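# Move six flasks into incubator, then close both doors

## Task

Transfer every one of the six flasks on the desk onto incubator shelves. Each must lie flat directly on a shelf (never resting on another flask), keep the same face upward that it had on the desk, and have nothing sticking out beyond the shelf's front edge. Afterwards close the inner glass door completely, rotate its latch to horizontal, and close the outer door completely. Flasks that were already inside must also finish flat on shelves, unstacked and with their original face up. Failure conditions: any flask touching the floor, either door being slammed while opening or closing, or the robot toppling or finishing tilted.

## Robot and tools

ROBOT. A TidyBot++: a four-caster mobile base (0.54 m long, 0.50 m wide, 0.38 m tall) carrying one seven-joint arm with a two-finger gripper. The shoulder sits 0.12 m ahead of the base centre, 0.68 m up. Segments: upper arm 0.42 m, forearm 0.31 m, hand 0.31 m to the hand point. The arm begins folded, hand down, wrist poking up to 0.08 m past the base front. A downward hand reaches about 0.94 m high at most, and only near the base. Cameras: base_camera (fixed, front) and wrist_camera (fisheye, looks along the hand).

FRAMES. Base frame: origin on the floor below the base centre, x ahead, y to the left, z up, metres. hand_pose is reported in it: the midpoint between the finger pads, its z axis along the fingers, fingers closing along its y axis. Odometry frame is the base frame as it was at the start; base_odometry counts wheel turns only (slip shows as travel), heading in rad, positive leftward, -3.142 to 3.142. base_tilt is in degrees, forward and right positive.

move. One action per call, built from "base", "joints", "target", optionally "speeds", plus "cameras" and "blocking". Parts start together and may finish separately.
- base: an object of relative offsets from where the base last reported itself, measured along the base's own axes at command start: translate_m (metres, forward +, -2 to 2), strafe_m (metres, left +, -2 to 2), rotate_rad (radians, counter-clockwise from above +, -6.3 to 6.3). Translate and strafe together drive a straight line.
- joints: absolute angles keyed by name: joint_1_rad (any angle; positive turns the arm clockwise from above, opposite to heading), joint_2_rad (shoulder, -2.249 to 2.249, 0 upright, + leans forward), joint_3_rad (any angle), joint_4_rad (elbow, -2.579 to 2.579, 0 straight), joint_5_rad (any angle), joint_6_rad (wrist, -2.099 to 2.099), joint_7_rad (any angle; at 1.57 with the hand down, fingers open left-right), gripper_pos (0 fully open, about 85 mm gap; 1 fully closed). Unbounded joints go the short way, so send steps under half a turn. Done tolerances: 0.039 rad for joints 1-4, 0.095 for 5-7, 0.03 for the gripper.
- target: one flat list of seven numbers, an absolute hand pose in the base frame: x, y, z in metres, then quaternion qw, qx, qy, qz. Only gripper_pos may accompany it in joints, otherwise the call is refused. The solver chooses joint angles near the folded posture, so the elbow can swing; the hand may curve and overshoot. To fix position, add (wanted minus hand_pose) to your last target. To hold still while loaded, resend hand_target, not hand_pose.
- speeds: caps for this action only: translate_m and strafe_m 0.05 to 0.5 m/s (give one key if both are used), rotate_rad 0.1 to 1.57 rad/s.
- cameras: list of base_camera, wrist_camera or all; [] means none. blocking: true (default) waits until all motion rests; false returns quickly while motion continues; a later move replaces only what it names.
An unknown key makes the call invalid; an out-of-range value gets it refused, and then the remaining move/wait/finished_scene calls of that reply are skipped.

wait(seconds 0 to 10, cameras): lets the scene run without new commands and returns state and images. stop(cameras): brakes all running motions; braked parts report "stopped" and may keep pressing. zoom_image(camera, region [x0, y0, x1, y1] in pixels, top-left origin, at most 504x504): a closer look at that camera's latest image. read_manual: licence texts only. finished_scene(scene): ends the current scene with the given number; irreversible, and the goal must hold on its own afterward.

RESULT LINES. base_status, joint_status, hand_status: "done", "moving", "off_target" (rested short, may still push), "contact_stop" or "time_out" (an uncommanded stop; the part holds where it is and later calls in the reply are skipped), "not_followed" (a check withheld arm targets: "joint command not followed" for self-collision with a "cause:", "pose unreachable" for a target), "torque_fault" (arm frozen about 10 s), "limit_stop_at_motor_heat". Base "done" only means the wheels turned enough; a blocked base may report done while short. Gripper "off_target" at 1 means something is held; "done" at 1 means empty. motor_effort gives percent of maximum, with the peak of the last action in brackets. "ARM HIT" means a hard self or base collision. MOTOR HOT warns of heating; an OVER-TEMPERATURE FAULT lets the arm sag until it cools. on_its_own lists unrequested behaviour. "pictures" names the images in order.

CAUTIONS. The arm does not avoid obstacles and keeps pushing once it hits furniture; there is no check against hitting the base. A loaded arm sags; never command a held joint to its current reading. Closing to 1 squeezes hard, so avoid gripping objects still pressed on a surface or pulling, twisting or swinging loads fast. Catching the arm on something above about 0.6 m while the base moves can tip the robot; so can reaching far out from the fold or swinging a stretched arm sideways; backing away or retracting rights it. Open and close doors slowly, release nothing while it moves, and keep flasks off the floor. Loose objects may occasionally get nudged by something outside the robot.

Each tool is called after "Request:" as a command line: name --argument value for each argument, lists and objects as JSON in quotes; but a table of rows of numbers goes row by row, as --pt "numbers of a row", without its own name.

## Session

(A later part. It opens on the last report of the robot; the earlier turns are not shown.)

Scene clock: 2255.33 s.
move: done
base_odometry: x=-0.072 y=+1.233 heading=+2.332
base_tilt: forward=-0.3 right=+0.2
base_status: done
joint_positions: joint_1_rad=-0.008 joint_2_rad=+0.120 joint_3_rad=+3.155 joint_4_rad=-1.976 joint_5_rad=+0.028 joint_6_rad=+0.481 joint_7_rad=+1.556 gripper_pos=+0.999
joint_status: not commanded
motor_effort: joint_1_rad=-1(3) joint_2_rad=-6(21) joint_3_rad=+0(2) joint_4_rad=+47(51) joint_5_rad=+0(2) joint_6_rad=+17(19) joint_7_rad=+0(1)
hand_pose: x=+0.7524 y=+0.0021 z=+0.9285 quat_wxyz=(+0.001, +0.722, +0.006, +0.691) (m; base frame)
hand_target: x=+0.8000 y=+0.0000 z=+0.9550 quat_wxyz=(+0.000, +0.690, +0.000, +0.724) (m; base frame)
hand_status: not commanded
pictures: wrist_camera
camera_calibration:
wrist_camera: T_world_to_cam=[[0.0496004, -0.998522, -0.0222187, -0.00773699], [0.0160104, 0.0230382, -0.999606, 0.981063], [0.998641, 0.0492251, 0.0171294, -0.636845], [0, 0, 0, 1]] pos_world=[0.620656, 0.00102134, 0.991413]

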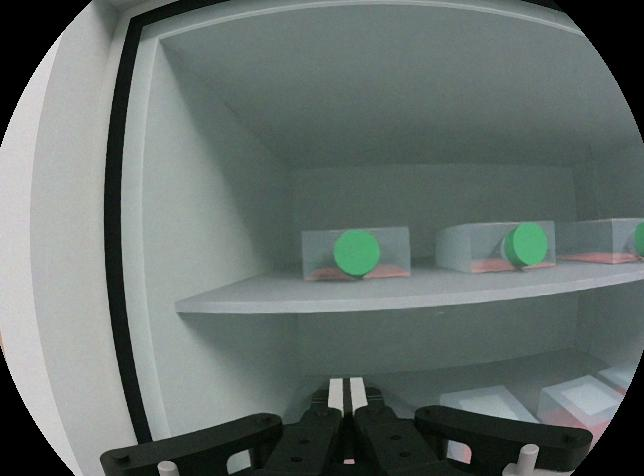

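Request:
move --base '{"translate_m": -0.06}' --speeds '{"translate_m": 0.06}' --cameras '[]'

Request:
move --base '{"translate_m": -0.3}' --cameras '["wrist_camera","base_camera"]'

Request:
move --target '[0.78, 0, 0.735, 0, 0.7071, 0, 0.7071]' --cameras '["wrist_camera"]'

Scene clock: 2260.80 s.
move: done
base_odometry: x=-0.030 y=+1.189 heading=+2.332
base_tilt: forward=-0.4 right=+0.2
base_status: done
joint_positions: joint_1_rad=-0.008 joint_2_rad=+0.220 joint_3_rad=+3.155 joint_4_rad=-1.854 joint_5_rad=+0.028 joint_6_rad=+0.487 joint_7_rad=+1.556 gripper_pos=+0.999
joint_status: not commanded
motor_effort: joint_1_rad=+0(2) joint_2_rad=-30(31) joint_3_rad=-1(2) joint_4_rad=+21(45) joint_5_rad=+0(1) joint_6_rad=+9(16) joint_7_rad=+0(1)
hand_pose: x=+0.7976 y=+0.0024 z=+0.9358 quat_wxyz=(+0.002, +0.713, +0.007, +0.701) (m; base frame)
hand_target: x=+0.8000 y=+0.0000 z=+0.9550 quat_wxyz=(+0.000, +0.690, +0.000, +0.724) (m; base frame)
hand_status: not commanded
pictures: none
No camera images: "cameras" was empty.

Scene clock: 2262.67 s.
move: done
base_odometry: x=+0.177 y=+0.972 heading=+2.331
base_tilt: forward=-0.4 right=+0.2
base_status: done
joint_positions: joint_1_rad=-0.008 joint_2_rad=+0.219 joint_3_rad=+3.156 joint_4_rad=-1.852 joint_5_rad=+0.028 joint_6_rad=+0.487 joint_7_rad=+1.556 gripper_pos=+0.999
joint_status: not commanded
motor_effort: joint_1_rad=-1(5) joint_2_rad=-30(33) joint_3_rad=-1(4) joint_4_rad=+21(23) joint_5_rad=+0(1) joint_6_rad=+9(10) joint_7_rad=+0(1)
hand_pose: x=+0.7979 y=+0.0020 z=+0.9374 quat_wxyz=(+0.002, +0.712, +0.007, +0.702) (m; base frame)
hand_target: x=+0.8000 y=+0.0000 z=+0.9550 quat_wxyz=(+0.000, +0.690, +0.000, +0.724) (m; base frame)
hand_status: not commanded
pictures: base_camera, wrist_camera
camera_calibration:
wrist_camera: T_world_to_cam=[[0.05009, -0.99856, -0.0192099, -0.0131121], [0.0463116, 0.0215356, -0.998695, 0.964215], [0.99767, 0.0491349, 0.0473237, -0.70984], [0, 0, 0, 1]] pos_world=[0.664189, 0.00101979, 0.996297]

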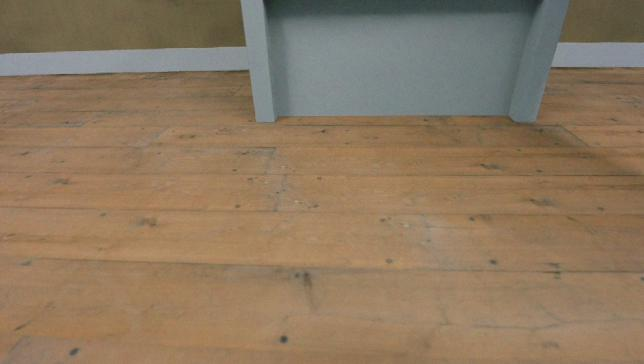

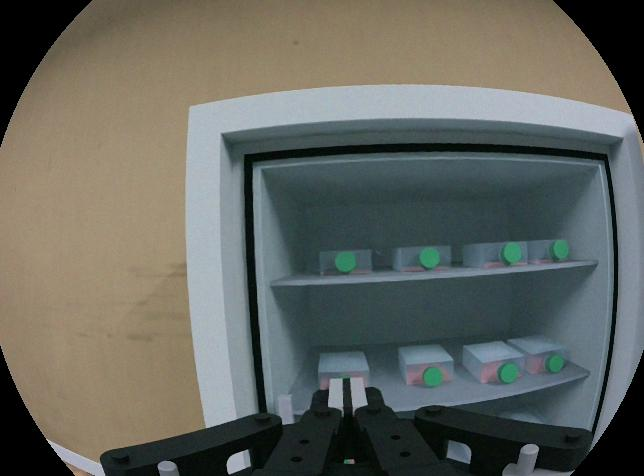

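Scene clock: 2264.53 s.
move: done
base_odometry: x=+0.177 y=+0.972 heading=+2.331
base_tilt: forward=-0.3 right=+0.2
base_status: not commanded
joint_positions: joint_1_rad=-0.008 joint_2_rad=+0.598 joint_3_rad=+3.156 joint_4_rad=-2.154 joint_5_rad=+0.028 joint_6_rad=+1.129 joint_7_rad=+1.556 gripper_pos=+0.999
joint_status: not commanded
motor_effort: joint_1_rad=-1(1) joint_2_rad=-35(39) joint_3_rad=-1(2) joint_4_rad=+12(21) joint_5_rad=+0(1) joint_6_rad=+9(10) joint_7_rad=+0(1)
hand_pose: x=+0.7862 y=+0.0068 z=+0.7222 quat_wxyz=(-0.006, +0.725, +0.009, +0.688) (m; base frame)
hand_target: x=+0.7800 y=+0.0000 z=+0.7350 quat_wxyz=(+0.000, +0.707, +0.000, +0.707) (m; base frame)
hand_status: done (0.016 m and 3.3 deg from the pose sent, 0.203 m and 1.1 deg at the start)
pictures: wrist_camera
camera_calibration:
wrist_camera: T_world_to_cam=[[0.0627941, -0.997579, -0.0298807, -0.014121], [0.00653459, 0.0303501, -0.999518, 0.781539], [0.998005, 0.0625685, 0.00842457, -0.660511], [0, 0, 0, 1]] pos_world=[0.654973, 0.0035206, 0.786305]

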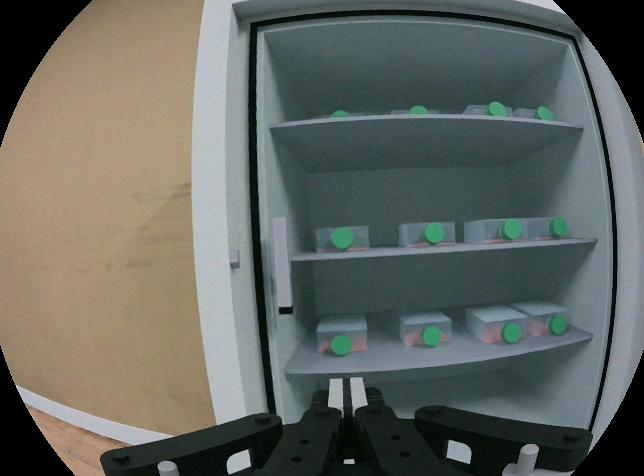

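Request:
move --target '[0.78, 0, 0.735, -0.6336, 0.6336, -0.314, 0.314]' --cameras '["wrist_camera"]'

Request:
move --base '{"translate_m": 0.28, "rotate_rad": 0.016}' --speeds '{"translate_m": 0.15}' --cameras '["wrist_camera"]'

Scene clock: 2283.13 s.
move: done
base_odometry: x=+0.177 y=+0.972 heading=+2.331
base_tilt: forward=-0.2 right=+0.2
base_status: not commanded
joint_positions: joint_1_rad=+0.779 joint_2_rad=+0.802 joint_3_rad=+2.600 joint_4_rad=-1.827 joint_5_rad=+1.231 joint_6_rad=+1.042 joint_7_rad=-0.330 gripper_pos=+0.999
joint_status: not commanded
motor_effort: joint_1_rad=+0(2) joint_2_rad=-36(37) joint_3_rad=-10(12) joint_4_rad=+12(13) joint_5_rad=-2(2) joint_6_rad=+8(9) joint_7_rad=+0(1)
hand_pose: x=+0.7776 y=+0.0005 z=+0.7550 quat_wxyz=(-0.644, +0.619, -0.295, +0.340) (m; base frame)
hand_target: x=+0.7800 y=+0.0000 z=+0.7350 quat_wxyz=(-0.634, +0.634, -0.314, +0.314) (m; base frame)
hand_status: done (0.020 m and 4.3 deg from the pose sent, 0.016 m and 94.8 deg at the start)
pictures: wrist_camera
camera_calibration:
wrist_camera: T_world_to_cam=[[0.0897619, 0.0542882, -0.994483, 0.687949], [-0.547935, 0.836512, -0.00379187, 0.49351], [0.831691, 0.545252, 0.104833, -0.595559], [0, 0, 0, 1]] pos_world=[0.703981, -0.125445, 0.748459]

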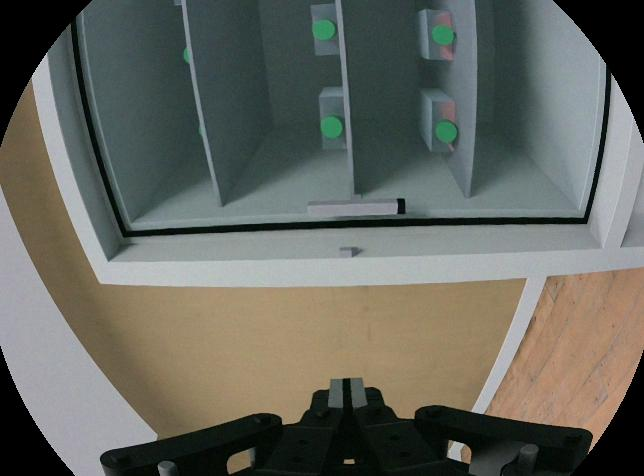

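Scene clock: 2285.63 s.
move: done
base_odometry: x=-0.016 y=+1.175 heading=+2.349
base_tilt: forward=-0.3 right=+0.2
base_status: done
joint_positions: joint_1_rad=+0.788 joint_2_rad=+0.808 joint_3_rad=+2.594 joint_4_rad=-1.821 joint_5_rad=+1.235 joint_6_rad=+1.040 joint_7_rad=-0.333 gripper_pos=+0.999
joint_status: not commanded
motor_effort: joint_1_rad=-1(4) joint_2_rad=-36(37) joint_3_rad=-10(12) joint_4_rad=+12(13) joint_5_rad=-2(3) joint_6_rad=+8(9) joint_7_rad=+1(1)
hand_pose: x=+0.7790 y=-0.0043 z=+0.7552 quat_wxyz=(-0.644, +0.617, -0.296, +0.342) (m; base frame)
hand_target: x=+0.7800 y=+0.0000 z=+0.7350 quat_wxyz=(-0.634, +0.634, -0.314, +0.314) (m; base frame)
hand_status: not commanded
pictures: wrist_camera
camera_calibration:
wrist_camera: T_world_to_cam=[[0.0913871, 0.0561553, -0.994231, 0.686735], [-0.543667, 0.839297, -0.00256809, 0.494007], [0.834311, 0.540766, 0.107231, -0.597943], [0, 0, 0, 1]] pos_world=[0.704686, -0.129835, 0.748159]

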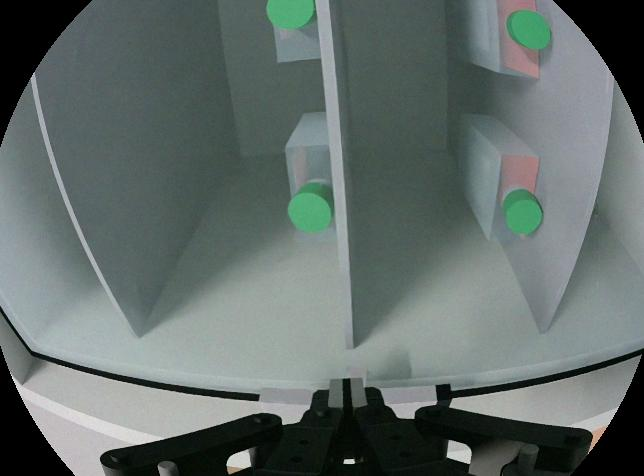

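Request:
move --target '[0.78, 0, 0.70, -0.6336, 0.6336, -0.314, 0.314]' --cameras '["wrist_camera"]'

Scene clock: 2290.10 s.
move: done
base_odometry: x=-0.016 y=+1.175 heading=+2.349
base_tilt: forward=-0.2 right=+0.2
base_status: not commanded
joint_positions: joint_1_rad=+0.792 joint_2_rad=+0.905 joint_3_rad=+2.563 joint_4_rad=-1.821 joint_5_rad=+1.235 joint_6_rad=+1.025 joint_7_rad=-0.325 gripper_pos=+0.999
joint_status: not commanded
motor_effort: joint_1_rad=+0(1) joint_2_rad=-37(39) joint_3_rad=-12(13) joint_4_rad=+10(12) joint_5_rad=-1(2) joint_6_rad=+9(10) joint_7_rad=+0(1)
hand_pose: x=+0.7827 y=+0.0010 z=+0.7170 quat_wxyz=(-0.658, +0.605, -0.323, +0.310) (m; base frame)
hand_target: x=+0.7800 y=+0.0000 z=+0.7000 quat_wxyz=(-0.634, +0.634, -0.314, +0.314) (m; base frame)
hand_status: done (0.017 m and 4.5 deg from the pose sent, 0.055 m and 4.4 deg at the start)
pictures: wrist_camera
camera_calibration:
wrist_camera: T_world_to_cam=[[0.033051, 0.126756, -0.991383, 0.691637], [-0.550603, 0.830139, 0.0877836, 0.4321], [0.834113, 0.542957, 0.0972293, -0.592616], [0, 0, 0, 1]] pos_world=[0.709365, -0.124607, 0.705366]

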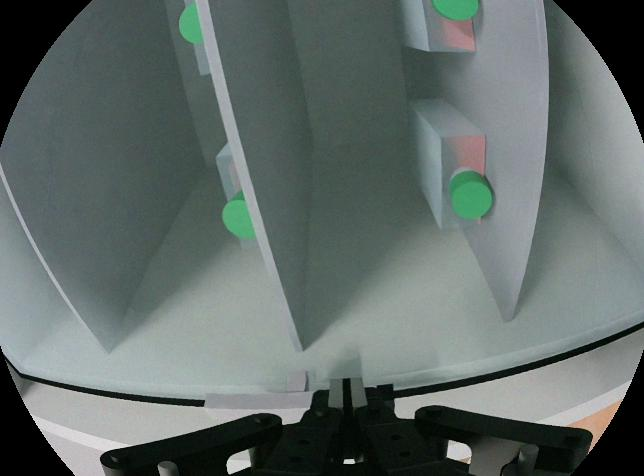

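Request:
move --base '{"translate_m": 0.06}' --speeds '{"translate_m": 0.05}' --cameras '["wrist_camera"]'

Request:
move --base '{"translate_m": 0.015}' --speeds '{"translate_m": 0.05}' --cameras '["wrist_camera"]'

Scene clock: 2297.93 s.
move: done
base_odometry: x=-0.058 y=+1.218 heading=+2.349
base_tilt: forward=-0.3 right=+0.2
base_status: done
joint_positions: joint_1_rad=+0.811 joint_2_rad=+0.902 joint_3_rad=+2.558 joint_4_rad=-1.837 joint_5_rad=+1.274 joint_6_rad=+1.022 joint_7_rad=-0.325 gripper_pos=+0.999
joint_status: not commanded
motor_effort: joint_1_rad=+0(4) joint_2_rad=-35(38) joint_3_rad=-11(13) joint_4_rad=+15(18) joint_5_rad=-6(9) joint_6_rad=+6(9) joint_7_rad=+0(1)
hand_pose: x=+0.7722 y=+0.0033 z=+0.7123 quat_wxyz=(-0.656, +0.615, -0.315, +0.304) (m; base frame)
hand_target: x=+0.7800 y=+0.0000 z=+0.7000 quat_wxyz=(-0.634, +0.634, -0.314, +0.314) (m; base frame)
hand_status: not commanded
pictures: wrist_camera
camera_calibration:
wrist_camera: T_world_to_cam=[[0.0260103, 0.110017, -0.993589, 0.694167], [-0.568134, 0.819432, 0.0758602, 0.446909], [0.822525, 0.562519, 0.0838179, -0.566053], [0, 0, 0, 1]] pos_world=[0.701442, -0.124166, 0.703259]

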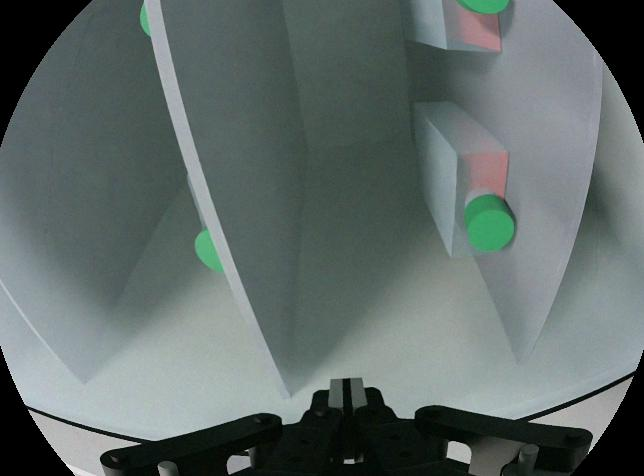

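Scene clock: 2298.80 s.
move: done
base_odometry: x=-0.069 y=+1.228 heading=+2.349
base_tilt: forward=-0.2 right=+0.2
base_status: done
joint_positions: joint_1_rad=+0.827 joint_2_rad=+0.895 joint_3_rad=+2.555 joint_4_rad=-1.864 joint_5_rad=+1.309 joint_6_rad=+1.021 joint_7_rad=-0.325 gripper_pos=+0.999
joint_status: not commanded
motor_effort: joint_1_rad=-3(6) joint_2_rad=-33(36) joint_3_rad=-11(13) joint_4_rad=+20(24) joint_5_rad=-10(14) joint_6_rad=+2(6) joint_7_rad=+0(1)
hand_pose: x=+0.7584 y=+0.0084 z=+0.7066 quat_wxyz=(-0.653, +0.625, -0.309, +0.295) (m; base frame)
hand_target: x=+0.7800 y=+0.0000 z=+0.7000 quat_wxyz=(-0.634, +0.634, -0.314, +0.314) (m; base frame)
hand_status: not commanded
pictures: wrist_camera
camera_calibration:
wrist_camera: T_world_to_cam=[[0.0127832, 0.0955369, -0.995344, 0.699623], [-0.587846, 0.805955, 0.069809, 0.454729], [0.808872, 0.584217, 0.0664637, -0.534743], [0, 0, 0, 1]] pos_world=[0.690906, -0.120925, 0.700163]

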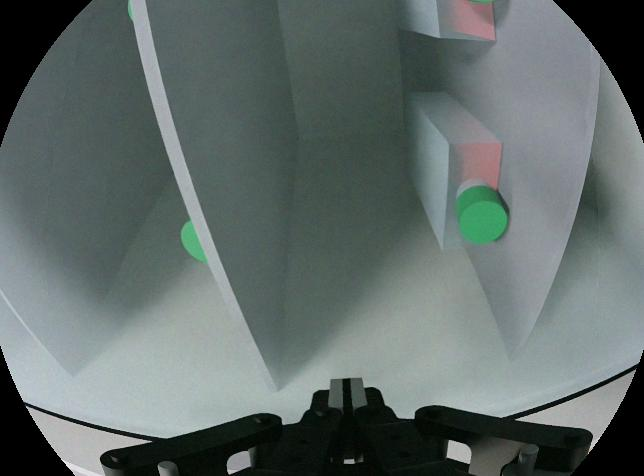

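Request:
move --base '{"translate_m": -0.033}' --speeds '{"translate_m": 0.05}' --cameras '["wrist_camera"]'

Request:
move --base '{"strafe_m": 0.035}' --speeds '{"strafe_m": 0.05}' --cameras '["wrist_camera"]'

Scene clock: 2303.63 s.
move: done
base_odometry: x=-0.045 y=+1.204 heading=+2.349
base_tilt: forward=-0.3 right=+0.2
base_status: done
joint_positions: joint_1_rad=+0.817 joint_2_rad=+0.900 joint_3_rad=+2.555 joint_4_rad=-1.829 joint_5_rad=+1.301 joint_6_rad=+1.004 joint_7_rad=-0.325 gripper_pos=+0.999
joint_status: not commanded
motor_effort: joint_1_rad=+0(3) joint_2_rad=-36(38) joint_3_rad=-12(14) joint_4_rad=+10(18) joint_5_rad=-2(10) joint_6_rad=+9(9) joint_7_rad=+0(1)
hand_pose: x=+0.7714 y=+0.0028 z=+0.7090 quat_wxyz=(-0.648, +0.626, -0.308, +0.306) (m; base frame)
hand_target: x=+0.7800 y=+0.0000 z=+0.7000 quat_wxyz=(-0.634, +0.634, -0.314, +0.314) (m; base frame)
hand_status: not commanded
pictures: wrist_camera
camera_calibration:
wrist_camera: T_world_to_cam=[[0.0251683, 0.0811017, -0.996388, 0.693617], [-0.575345, 0.816262, 0.0519073, 0.469742], [0.817524, 0.57196, 0.0672054, -0.549256], [0, 0, 0, 1]] pos_world=[0.701836, -0.125534, 0.703642]

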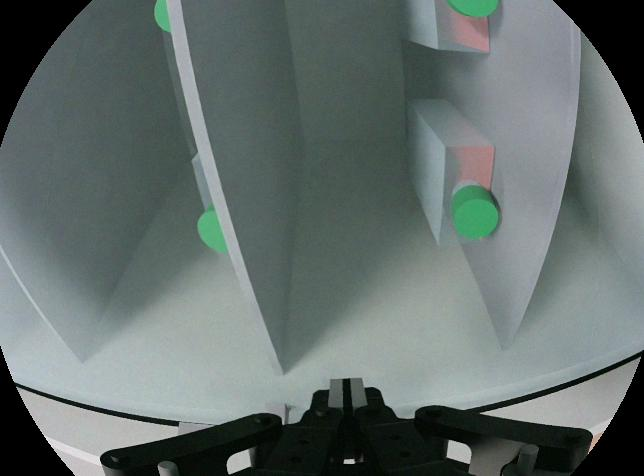

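Scene clock: 2304.83 s.
move: done
base_odometry: x=-0.071 y=+1.180 heading=+2.349
base_tilt: forward=-0.3 right=+0.2
base_status: done
joint_positions: joint_1_rad=+0.816 joint_2_rad=+0.900 joint_3_rad=+2.554 joint_4_rad=-1.829 joint_5_rad=+1.301 joint_6_rad=+1.004 joint_7_rad=-0.325 gripper_pos=+0.999
joint_status: not commanded
motor_effort: joint_1_rad=+0(4) joint_2_rad=-36(38) joint_3_rad=-12(14) joint_4_rad=+10(11) joint_5_rad=-1(2) joint_6_rad=+8(9) joint_7_rad=+0(1)
hand_pose: x=+0.7714 y=+0.0032 z=+0.7089 quat_wxyz=(-0.648, +0.626, -0.308, +0.305) (m; base frame)
hand_target: x=+0.7800 y=+0.0000 z=+0.7000 quat_wxyz=(-0.634, +0.634, -0.314, +0.314) (m; base frame)
hand_status: not commanded
pictures: wrist_camera
camera_calibration:
wrist_camera: T_world_to_cam=[[0.0249585, 0.0814985, -0.996361, 0.693653], [-0.575948, 0.815811, 0.0523029, 0.469485], [0.817105, 0.572547, 0.0673004, -0.549316], [0, 0, 0, 1]] pos_world=[0.701936, -0.125034, 0.703542]

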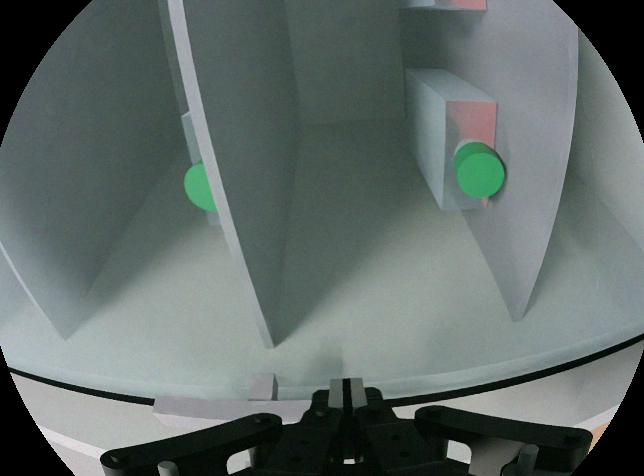

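Request:
move --target '[0.78, 0, 0.712, -0.6336, 0.6336, -0.314, 0.314]' --cameras '["wrist_camera"]'

Request:
move --base '{"strafe_m": 0.025}' --speeds '{"strafe_m": 0.05}' --cameras '["wrist_camera"]'

Scene clock: 2311.70 s.
move: done
base_odometry: x=-0.071 y=+1.180 heading=+2.349
base_tilt: forward=-0.3 right=+0.2
base_status: not commanded
joint_positions: joint_1_rad=+0.816 joint_2_rad=+0.886 joint_3_rad=+2.554 joint_4_rad=-1.829 joint_5_rad=+1.301 joint_6_rad=+1.004 joint_7_rad=-0.325 gripper_pos=+0.999
joint_status: not commanded
motor_effort: joint_1_rad=+0(1) joint_2_rad=-36(38) joint_3_rad=-12(13) joint_4_rad=+10(11) joint_5_rad=-2(2) joint_6_rad=+8(9) joint_7_rad=+0(1)
hand_pose: x=+0.7711 y=+0.0036 z=+0.7152 quat_wxyz=(-0.646, +0.628, -0.303, +0.310) (m; base frame)
hand_target: x=+0.7800 y=+0.0000 z=+0.7120 quat_wxyz=(-0.634, +0.634, -0.314, +0.314) (m; base frame)
hand_status: done (0.010 m and 2.1 deg from the pose sent, 0.010 m and 2.2 deg at the start)
pictures: wrist_camera
camera_calibration:
wrist_camera: T_world_to_cam=[[0.0346162, 0.0712265, -0.996859, 0.692898], [-0.576393, 0.816274, 0.0383082, 0.479125], [0.816439, 0.573257, 0.0693108, -0.550532], [0, 0, 0, 1]] pos_world=[0.701655, -0.124854, 0.710525]

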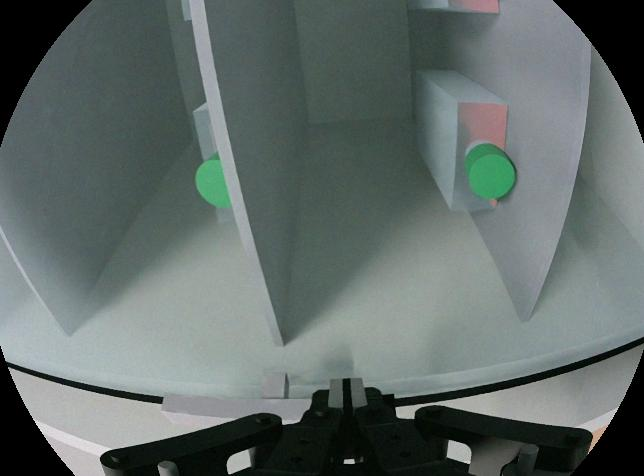

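Scene clock: 2312.70 s.
move: done
base_odometry: x=-0.089 y=+1.163 heading=+2.349
base_tilt: forward=-0.3 right=+0.3
base_status: done
joint_positions: joint_1_rad=+0.819 joint_2_rad=+0.886 joint_3_rad=+2.556 joint_4_rad=-1.829 joint_5_rad=+1.301 joint_6_rad=+1.004 joint_7_rad=-0.325 gripper_pos=+0.999
joint_status: not commanded
motor_effort: joint_1_rad=-2(5) joint_2_rad=-37(38) joint_3_rad=-14(15) joint_4_rad=+11(12) joint_5_rad=-2(2) joint_6_rad=+9(10) joint_7_rad=+0(1)
hand_pose: x=+0.7712 y=+0.0014 z=+0.7148 quat_wxyz=(-0.646, +0.628, -0.304, +0.311) (m; base frame)
hand_target: x=+0.7800 y=+0.0000 z=+0.7120 quat_wxyz=(-0.634, +0.634, -0.314, +0.314) (m; base frame)
hand_status: not commanded
pictures: wrist_camera
camera_calibration:
wrist_camera: T_world_to_cam=[[0.0344355, 0.0703207, -0.99693, 0.692806], [-0.573602, 0.818257, 0.0379045, 0.479094], [0.81841, 0.570536, 0.0685132, -0.55034], [0, 0, 0, 1]] pos_world=[0.701356, -0.126752, 0.710225]

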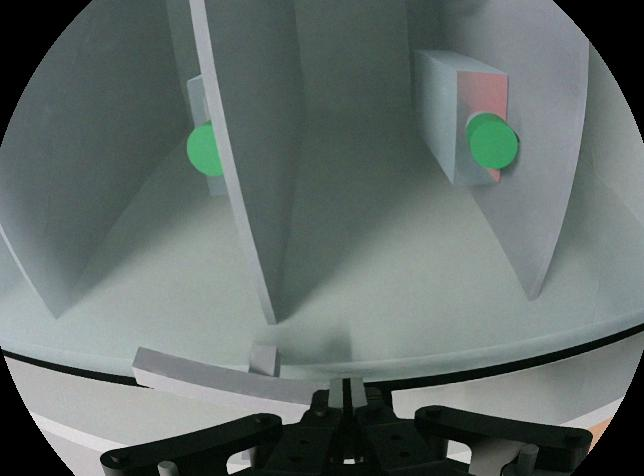

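Request:
move --base '{"strafe_m": 0.02}' --speeds '{"strafe_m": 0.05}' --cameras '["wrist_camera"]'

Request:
move --target '[0.78, 0, 0.727, -0.6336, 0.6336, -0.314, 0.314]' --base '{"strafe_m": 0.015}' --speeds '{"strafe_m": 0.05}' --cameras '["wrist_camera"]'

Scene clock: 2318.53 s.
move: done
base_odometry: x=-0.103 y=+1.149 heading=+2.349
base_tilt: forward=-0.3 right=+0.3
base_status: done
joint_positions: joint_1_rad=+0.817 joint_2_rad=+0.886 joint_3_rad=+2.556 joint_4_rad=-1.829 joint_5_rad=+1.301 joint_6_rad=+1.004 joint_7_rad=-0.325 gripper_pos=+0.999
joint_status: not commanded
motor_effort: joint_1_rad=-1(6) joint_2_rad=-36(39) joint_3_rad=-12(15) joint_4_rad=+10(11) joint_5_rad=-1(3) joint_6_rad=+8(9) joint_7_rad=+0(1)
hand_pose: x=+0.7712 y=+0.0022 z=+0.7149 quat_wxyz=(-0.646, +0.628, -0.304, +0.311) (m; base frame)
hand_target: x=+0.7800 y=+0.0000 z=+0.7120 quat_wxyz=(-0.634, +0.634, -0.314, +0.314) (m; base frame)
hand_status: not commanded
pictures: wrist_camera
camera_calibration:
wrist_camera: T_world_to_cam=[[0.0343738, 0.0701447, -0.996944, 0.692881], [-0.574659, 0.817524, 0.0377069, 0.479423], [0.81767, 0.571607, 0.0684106, -0.550181], [0, 0, 0, 1]] pos_world=[0.701555, -0.126054, 0.710325]

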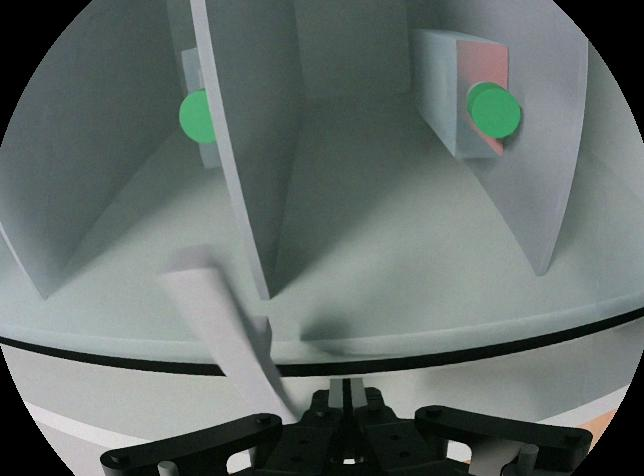

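Scene clock: 2319.33 s.
move: done
base_odometry: x=-0.114 y=+1.138 heading=+2.349
base_tilt: forward=-0.3 right=+0.2
base_status: done
joint_positions: joint_1_rad=+0.812 joint_2_rad=+0.849 joint_3_rad=+2.556 joint_4_rad=-1.828 joint_5_rad=+1.301 joint_6_rad=+1.004 joint_7_rad=-0.334 gripper_pos=+0.999
joint_status: not commanded
motor_effort: joint_1_rad=+0(4) joint_2_rad=-36(39) joint_3_rad=-12(14) joint_4_rad=+11(12) joint_5_rad=-2(3) joint_6_rad=+8(9) joint_7_rad=+0(1)
hand_pose: x=+0.7703 y=+0.0065 z=+0.7313 quat_wxyz=(-0.643, +0.632, -0.293, +0.318) (m; base frame)
hand_target: x=+0.7800 y=+0.0000 z=+0.7270 quat_wxyz=(-0.634, +0.634, -0.314, +0.314) (m; base frame)
hand_status: done (0.012 m and 2.7 deg from the pose sent, 0.015 m and 2.0 deg at the start)
pictures: wrist_camera
camera_calibration:
wrist_camera: T_world_to_cam=[[0.053513, 0.0509307, -0.997267, 0.694589], [-0.579361, 0.815003, 0.0105341, 0.498202], [0.813312, 0.577214, 0.0731205, -0.553197], [0, 0, 0, 1]] pos_world=[0.701391, -0.122098, 0.727893]

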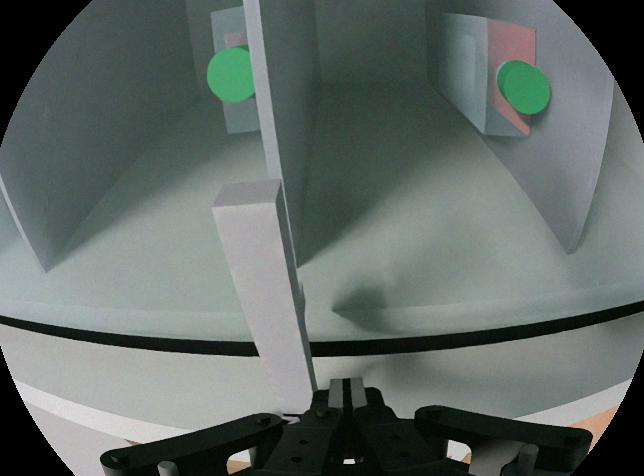

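Request:
move --target '[0.78, 0, 0.742, -0.6336, 0.6336, -0.314, 0.314]' --cameras '["wrist_camera"]'

Request:
move --target '[0.78, 0, 0.755, -0.6336, 0.6336, -0.314, 0.314]' --cameras '["wrist_camera"]'

Scene clock: 2323.20 s.
move: done
base_odometry: x=-0.114 y=+1.138 heading=+2.349
base_tilt: forward=-0.3 right=+0.2
base_status: not commanded
joint_positions: joint_1_rad=+0.805 joint_2_rad=+0.831 joint_3_rad=+2.572 joint_4_rad=-1.828 joint_5_rad=+1.301 joint_6_rad=+1.004 joint_7_rad=-0.363 gripper_pos=+0.999
joint_status: not commanded
motor_effort: joint_1_rad=+1(2) joint_2_rad=-39(40) joint_3_rad=-14(14) joint_4_rad=+16(16) joint_5_rad=-6(6) joint_6_rad=+11(12) joint_7_rad=+1(1)
hand_pose: x=+0.7703 y=+0.0047 z=+0.7331 quat_wxyz=(-0.641, +0.633, -0.299, +0.314) (m; base frame)
hand_target: x=+0.7800 y=+0.0000 z=+0.7420 quat_wxyz=(-0.634, +0.634, -0.314, +0.314) (m; base frame)
hand_status: done (0.014 m and 1.9 deg from the pose sent, 0.016 m and 2.7 deg at the start)
pictures: wrist_camera
camera_calibration:
wrist_camera: T_world_to_cam=[[0.038702, 0.0517637, -0.997909, 0.708361], [-0.576191, 0.817069, 0.0200366, 0.490257], [0.816398, 0.574211, 0.061448, -0.546052], [0, 0, 0, 1]] pos_world=[0.700863, -0.123692, 0.73061]

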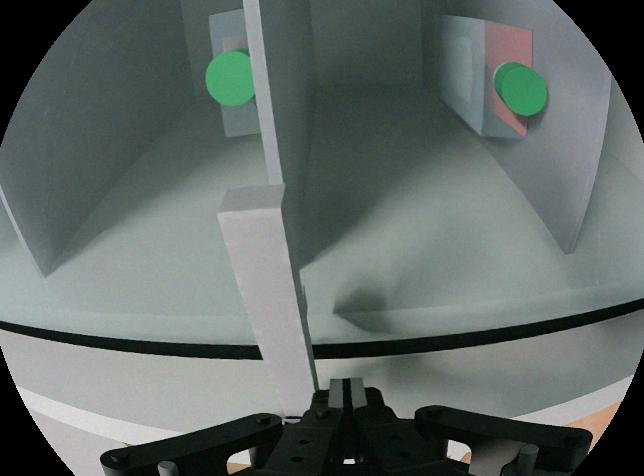

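Scene clock: 2323.87 s.
move: off_target
base_odometry: x=-0.114 y=+1.138 heading=+2.349
base_tilt: forward=-0.3 right=+0.2
base_status: not commanded
joint_positions: joint_1_rad=+0.793 joint_2_rad=+0.814 joint_3_rad=+2.593 joint_4_rad=-1.828 joint_5_rad=+1.301 joint_6_rad=+1.003 joint_7_rad=-0.399 gripper_pos=+0.999
joint_status: not commanded
motor_effort: joint_1_rad=+2(2) joint_2_rad=-41(42) joint_3_rad=-14(15) joint_4_rad=+19(20) joint_5_rad=-7(8) joint_6_rad=+13(13) joint_7_rad=+0(1)
hand_pose: x=+0.7704 y=+0.0044 z=+0.7336 quat_wxyz=(-0.639, +0.635, -0.307, +0.308) (m; base frame)
hand_target: x=+0.7800 y=+0.0000 z=+0.7551 quat_wxyz=(-0.634, +0.634, -0.314, +0.314) (m; base frame)
hand_status: off_target (0.024 m and 1.3 deg from the pose sent, 0.024 m and 1.9 deg at the start)
pictures: wrist_camera
camera_calibration:
wrist_camera: T_world_to_cam=[[0.0180701, 0.0561621, -0.998258, 0.725058], [-0.57414, 0.817982, 0.0356268, 0.477508], [0.818558, 0.572496, 0.047026, -0.537003], [0, 0, 0, 1]] pos_world=[0.700623, -0.123881, 0.732036]

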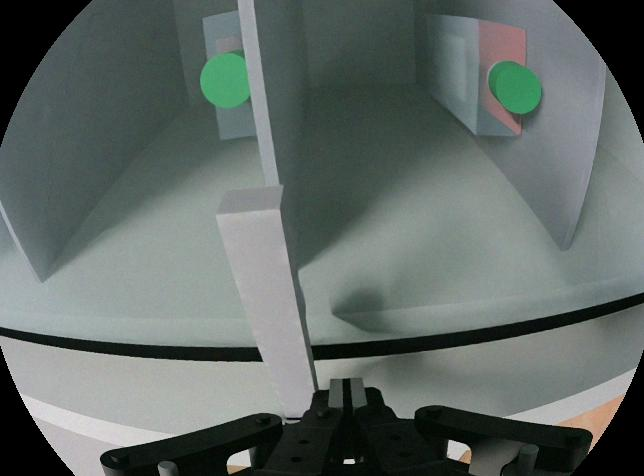

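Request:
move --target '[0.78, 0, 0.72, -0.6336, 0.6336, -0.314, 0.314]' --cameras '[]'

Request:
move --base '{"translate_m": -0.35}' --speeds '{"translate_m": 0.15}' --cameras '[]'

Request:
move --target '[0.75, 0, 0.78, 0, 0.7071, 0, 0.7071]' --cameras '["wrist_camera","base_camera"]'

Scene clock: 2328.47 s.
move: done
base_odometry: x=-0.114 y=+1.138 heading=+2.349
base_tilt: forward=-0.3 right=+0.2
base_status: not commanded
joint_positions: joint_1_rad=+0.796 joint_2_rad=+0.845 joint_3_rad=+2.576 joint_4_rad=-1.821 joint_5_rad=+1.298 joint_6_rad=+1.003 joint_7_rad=-0.385 gripper_pos=+0.999
joint_status: not commanded
motor_effort: joint_1_rad=+0(2) joint_2_rad=-36(42) joint_3_rad=-12(14) joint_4_rad=+11(20) joint_5_rad=-2(8) joint_6_rad=+9(13) joint_7_rad=+0(1)
hand_pose: x=+0.7733 y=+0.0062 z=+0.7278 quat_wxyz=(-0.646, +0.629, -0.308, +0.304) (m; base frame)
hand_target: x=+0.7800 y=+0.0000 z=+0.7200 quat_wxyz=(-0.634, +0.634, -0.314, +0.314) (m; base frame)
hand_status: done (0.012 m and 2.0 deg from the pose sent, 0.017 m and 1.3 deg at the start)
pictures: none
No camera images: "cameras" was empty.

Scene clock: 2331.43 s.
move: done
base_odometry: x=+0.132 y=+0.889 heading=+2.349
base_tilt: forward=-0.3 right=+0.3
base_status: done
joint_positions: joint_1_rad=+0.797 joint_2_rad=+0.848 joint_3_rad=+2.576 joint_4_rad=-1.821 joint_5_rad=+1.298 joint_6_rad=+1.003 joint_7_rad=-0.385 gripper_pos=+0.999
joint_status: not commanded
motor_effort: joint_1_rad=+0(2) joint_2_rad=-36(37) joint_3_rad=-11(13) joint_4_rad=+11(13) joint_5_rad=-2(3) joint_6_rad=+8(9) joint_7_rad=+1(1)
hand_pose: x=+0.7734 y=+0.0057 z=+0.7268 quat_wxyz=(-0.646, +0.629, -0.309, +0.303) (m; base frame)
hand_target: x=+0.7800 y=+0.0000 z=+0.7200 quat_wxyz=(-0.634, +0.634, -0.314, +0.314) (m; base frame)
hand_status: not commanded
pictures: none
No camera images: "cameras" was empty.

Scene clock: 2334.23 s.
move: done
base_odometry: x=+0.132 y=+0.889 heading=+2.349
base_tilt: forward=-0.3 right=+0.3
base_status: not commanded
joint_positions: joint_1_rad=+0.011 joint_2_rad=+0.456 joint_3_rad=+3.138 joint_4_rad=-2.212 joint_5_rad=+0.061 joint_6_rad=+1.036 joint_7_rad=+1.493 gripper_pos=+0.999
joint_status: not commanded
motor_effort: joint_1_rad=+0(2) joint_2_rad=-31(37) joint_3_rad=-1(12) joint_4_rad=+13(14) joint_5_rad=+1(2) joint_6_rad=+9(10) joint_7_rad=+0(1)
hand_pose: x=+0.7579 y=+0.0123 z=+0.7605 quat_wxyz=(-0.033, +0.729, -0.003, +0.684) (m; base frame)
hand_target: x=+0.7500 y=+0.0000 z=+0.7801 quat_wxyz=(+0.000, +0.707, +0.000, +0.707) (m; base frame)
hand_status: done (0.024 m and 5.2 deg from the pose sent, 0.058 m and 97.5 deg at the start)
pictures: base_camera, wrist_camera
camera_calibration:
wrist_camera: T_world_to_cam=[[0.0822616, -0.992949, -0.0853486, 0.0215966], [-0.00567401, 0.0851708, -0.99635, 0.825916], [0.996595, 0.0824456, 0.00137228, -0.626724], [0, 0, 0, 1]] pos_world=[0.6275, 0.0027711, 0.825605]

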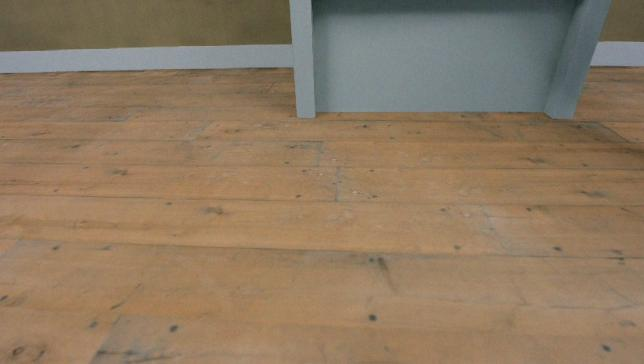

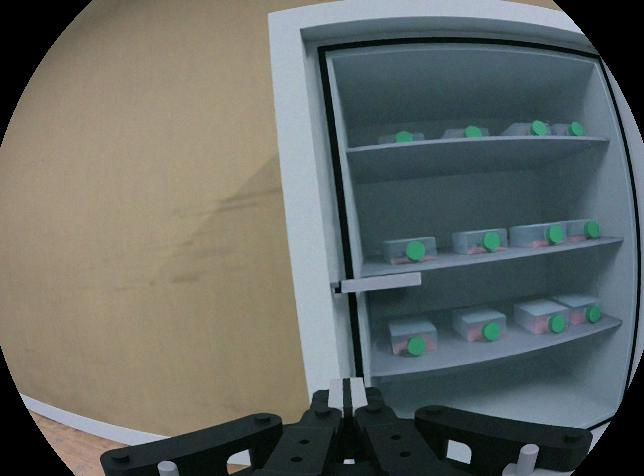

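Request:
move --base '{"translate_m": -0.45}' --cameras '[]'

Request:
move --base '{"strafe_m": -0.75}' --speeds '{"strafe_m": 0.3}' --cameras '["wrist_camera","base_camera"]'

Scene clock: 2343.73 s.
move: done
base_odometry: x=+0.447 y=+0.568 heading=+2.349
base_tilt: forward=-0.4 right=+0.2
base_status: done
joint_positions: joint_1_rad=+0.011 joint_2_rad=+0.445 joint_3_rad=+3.140 joint_4_rad=-2.224 joint_5_rad=+0.058 joint_6_rad=+1.040 joint_7_rad=+1.495 gripper_pos=+0.999
joint_status: not commanded
motor_effort: joint_1_rad=+0(1) joint_2_rad=-31(34) joint_3_rad=-2(2) joint_4_rad=+14(15) joint_5_rad=+1(1) joint_6_rad=+9(10) joint_7_rad=+0(1)
hand_pose: x=+0.7537 y=+0.0113 z=+0.7637 quat_wxyz=(-0.031, +0.727, -0.003, +0.686) (m; base frame)
hand_target: x=+0.7500 y=+0.0000 z=+0.7801 quat_wxyz=(+0.000, +0.707, +0.000, +0.707) (m; base frame)
hand_status: not commanded
pictures: none
No camera images: "cameras" was empty.

Scene clock: 2347.07 s.
move: done
base_odometry: x=+0.982 y=+1.094 heading=+2.349
base_tilt: forward=-0.3 right=+0.2
base_status: done
joint_positions: joint_1_rad=-0.004 joint_2_rad=+0.445 joint_3_rad=+3.151 joint_4_rad=-2.224 joint_5_rad=+0.052 joint_6_rad=+1.041 joint_7_rad=+1.495 gripper_pos=+0.999
joint_status: not commanded
motor_effort: joint_1_rad=+0(4) joint_2_rad=-31(31) joint_3_rad=-1(3) joint_4_rad=+14(14) joint_5_rad=+0(1) joint_6_rad=+9(10) joint_7_rad=+0(1)
hand_pose: x=+0.7538 y=+0.0127 z=+0.7637 quat_wxyz=(-0.030, +0.727, -0.003, +0.686) (m; base frame)
hand_target: x=+0.7500 y=+0.0000 z=+0.7801 quat_wxyz=(+0.000, +0.707, +0.000, +0.707) (m; base frame)
hand_status: not commanded
pictures: base_camera, wrist_camera
camera_calibration:
wrist_camera: T_world_to_cam=[[0.0786559, -0.993593, -0.081153, 0.0221451], [-0.0010263, 0.0813244, -0.996687, 0.825882], [0.996901, 0.0784786, 0.00537692, -0.626031], [0, 0, 0, 1]] pos_world=[0.623197, 0.00396888, 0.828309]

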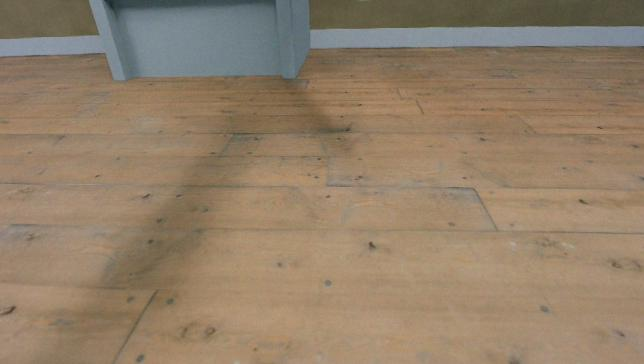

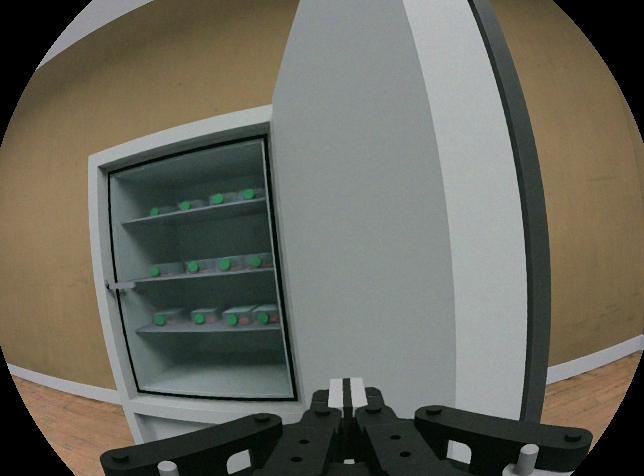

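Request:
move --base '{"translate_m": -0.12}' --cameras '[]'

Request:
move --base '{"strafe_m": -0.32}' --speeds '{"strafe_m": 0.3}' --cameras '[]'

Request:
move --target '[0.80, 0, 0.86, 0, 0.69, 0, 0.7238]' --cameras '["wrist_camera"]'

Request:
move --base '{"translate_m": 0.15}' --speeds '{"translate_m": 0.15}' --cameras '["wrist_camera"]'

Scene clock: 2367.93 s.
move: done
base_odometry: x=+1.066 y=+1.009 heading=+2.349
base_tilt: forward=-0.3 right=+0.2
base_status: done
joint_positions: joint_1_rad=-0.004 joint_2_rad=+0.440 joint_3_rad=+3.151 joint_4_rad=-2.229 joint_5_rad=+0.052 joint_6_rad=+1.042 joint_7_rad=+1.495 gripper_pos=+0.999
joint_status: not commanded
motor_effort: joint_1_rad=-1(1) joint_2_rad=-31(36) joint_3_rad=-1(2) joint_4_rad=+13(15) joint_5_rad=+0(1) joint_6_rad=+9(9) joint_7_rad=+0(1)
hand_pose: x=+0.7521 y=+0.0127 z=+0.7646 quat_wxyz=(-0.030, +0.727, -0.003, +0.686) (m; base frame)
hand_target: x=+0.7500 y=+0.0000 z=+0.7801 quat_wxyz=(+0.000, +0.707, +0.000, +0.707) (m; base frame)
hand_status: not commanded
pictures: none
No camera images: "cameras" was empty.

Scene clock: 2369.83 s.
move: done
base_odometry: x=+1.294 y=+1.233 heading=+2.348
base_tilt: forward=-0.4 right=+0.3
base_status: done
joint_positions: joint_1_rad=-0.007 joint_2_rad=+0.440 joint_3_rad=+3.154 joint_4_rad=-2.229 joint_5_rad=+0.050 joint_6_rad=+1.042 joint_7_rad=+1.495 gripper_pos=+0.999
joint_status: not commanded
motor_effort: joint_1_rad=-1(4) joint_2_rad=-31(31) joint_3_rad=-2(4) joint_4_rad=+14(14) joint_5_rad=+0(1) joint_6_rad=+9(9) joint_7_rad=+0(1)
hand_pose: x=+0.7521 y=+0.0126 z=+0.7647 quat_wxyz=(-0.030, +0.727, -0.003, +0.686) (m; base frame)
hand_target: x=+0.7500 y=+0.0000 z=+0.7801 quat_wxyz=(+0.000, +0.707, +0.000, +0.707) (m; base frame)
hand_status: not commanded
pictures: none
No camera images: "cameras" was empty.

Scene clock: 2371.07 s.
move: done
base_odometry: x=+1.294 y=+1.233 heading=+2.348
base_tilt: forward=-0.4 right=+0.2
base_status: not commanded
joint_positions: joint_1_rad=-0.007 joint_2_rad=+0.383 joint_3_rad=+3.154 joint_4_rad=-2.022 joint_5_rad=+0.050 joint_6_rad=+0.934 joint_7_rad=+1.496 gripper_pos=+0.999
joint_status: not commanded
motor_effort: joint_1_rad=-1(1) joint_2_rad=-32(33) joint_3_rad=-1(2) joint_4_rad=+17(18) joint_5_rad=+0(1) joint_6_rad=+9(9) joint_7_rad=+0(1)
hand_pose: x=+0.7971 y=+0.0118 z=+0.8703 quat_wxyz=(-0.027, +0.671, +0.000, +0.741) (m; base frame)
hand_target: x=+0.8000 y=+0.0000 z=+0.8600 quat_wxyz=(+0.000, +0.690, +0.000, +0.724) (m; base frame)
hand_status: done (0.016 m and 4.3 deg from the pose sent, 0.107 m and 7.0 deg at the start)
pictures: wrist_camera
camera_calibration:
wrist_camera: T_world_to_cam=[[0.0864047, -0.994252, -0.0632212, 0.00475963], [0.156209, 0.0761942, -0.984781, 0.796672], [0.983938, 0.075214, 0.161894, -0.79552], [0, 0, 0, 1]] pos_world=[0.657884, 0.00386478, 0.913638]

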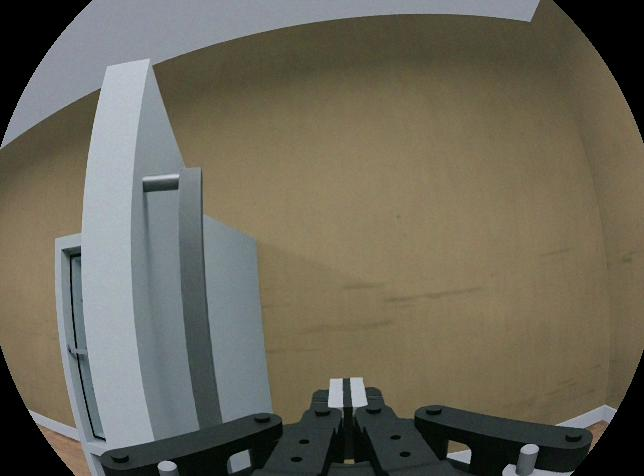

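Scene clock: 2372.70 s.
move: done
base_odometry: x=+1.189 y=+1.340 heading=+2.348
base_tilt: forward=-0.2 right=+0.3
base_status: done
joint_positions: joint_1_rad=-0.007 joint_2_rad=+0.379 joint_3_rad=+3.154 joint_4_rad=-2.019 joint_5_rad=+0.050 joint_6_rad=+0.932 joint_7_rad=+1.496 gripper_pos=+0.999
joint_status: not commanded
motor_effort: joint_1_rad=-1(1) joint_2_rad=-32(35) joint_3_rad=-1(2) joint_4_rad=+18(18) joint_5_rad=+0(1) joint_6_rad=+9(10) joint_7_rad=+0(1)
hand_pose: x=+0.7970 y=+0.0117 z=+0.8739 quat_wxyz=(-0.027, +0.669, +0.000, +0.743) (m; base frame)
hand_target: x=+0.8000 y=+0.0000 z=+0.8600 quat_wxyz=(+0.000, +0.690, +0.000, +0.724) (m; base frame)
hand_status: not commanded
pictures: wrist_camera
camera_calibration:
wrist_camera: T_world_to_cam=[[0.0864595, -0.994283, -0.0626653, 0.00432341], [0.16064, 0.0759913, -0.984083, 0.796027], [0.983219, 0.0750167, 0.166292, -0.799249], [0, 0, 0, 1]] pos_world=[0.657589, 0.00376466, 0.916537]

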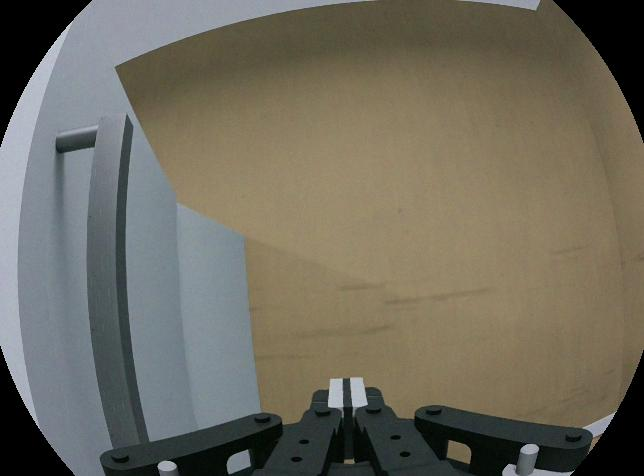

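Request:
move --base '{"translate_m": 0.12}' --speeds '{"translate_m": 0.08}' --cameras '["wrist_camera"]'

Request:
move --base '{"strafe_m": 0.1}' --speeds '{"strafe_m": 0.08}' --cameras '["wrist_camera"]'

Scene clock: 2379.60 s.
move: done
base_odometry: x=+1.105 y=+1.426 heading=+2.347
base_tilt: forward=-0.3 right=+0.2
base_status: done
joint_positions: joint_1_rad=-0.007 joint_2_rad=+0.377 joint_3_rad=+3.154 joint_4_rad=-2.018 joint_5_rad=+0.050 joint_6_rad=+0.931 joint_7_rad=+1.496 gripper_pos=+0.999
joint_status: not commanded
motor_effort: joint_1_rad=+0(2) joint_2_rad=-32(35) joint_3_rad=-1(2) joint_4_rad=+17(19) joint_5_rad=+0(1) joint_6_rad=+8(9) joint_7_rad=+0(1)
hand_pose: x=+0.7968 y=+0.0117 z=+0.8749 quat_wxyz=(-0.027, +0.669, +0.000, +0.743) (m; base frame)
hand_target: x=+0.8000 y=+0.0000 z=+0.8600 quat_wxyz=(+0.000, +0.690, +0.000, +0.724) (m; base frame)
hand_status: not commanded
pictures: wrist_camera
camera_calibration:
wrist_camera: T_world_to_cam=[[0.0864949, -0.994298, -0.0623758, 0.00410783], [0.161663, 0.0757887, -0.983931, 0.796133], [0.983048, 0.0750212, 0.167297, -0.800013], [0, 0, 0, 1]] pos_world=[0.657391, 0.00376442, 0.917437]

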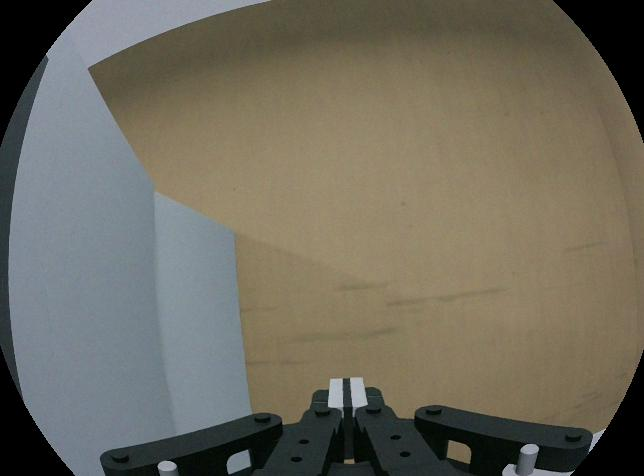

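Scene clock: 2381.40 s.
move: done
base_odometry: x=+1.033 y=+1.356 heading=+2.347
base_tilt: forward=-0.2 right=+0.2
base_status: done
joint_positions: joint_1_rad=-0.008 joint_2_rad=+0.377 joint_3_rad=+3.154 joint_4_rad=-2.018 joint_5_rad=+0.049 joint_6_rad=+0.931 joint_7_rad=+1.496 gripper_pos=+0.999
joint_status: not commanded
motor_effort: joint_1_rad=+0(4) joint_2_rad=-32(33) joint_3_rad=-2(4) joint_4_rad=+17(18) joint_5_rad=+0(1) joint_6_rad=+9(9) joint_7_rad=+0(1)
hand_pose: x=+0.7968 y=+0.0121 z=+0.8748 quat_wxyz=(-0.027, +0.669, +0.000, +0.743) (m; base frame)
hand_target: x=+0.8000 y=+0.0000 z=+0.8600 quat_wxyz=(+0.000, +0.690, +0.000, +0.724) (m; base frame)
hand_status: not commanded
pictures: wrist_camera
camera_calibration:
wrist_camera: T_world_to_cam=[[0.0867484, -0.994252, -0.0627539, 0.00467967], [0.161515, 0.0761943, -0.983924, 0.796093], [0.98305, 0.0752181, 0.167197, -0.799937], [0, 0, 0, 1]] pos_world=[0.657391, 0.00416477, 0.917336]

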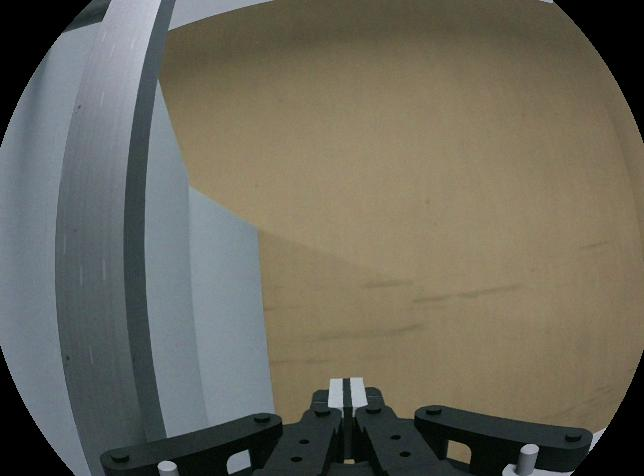

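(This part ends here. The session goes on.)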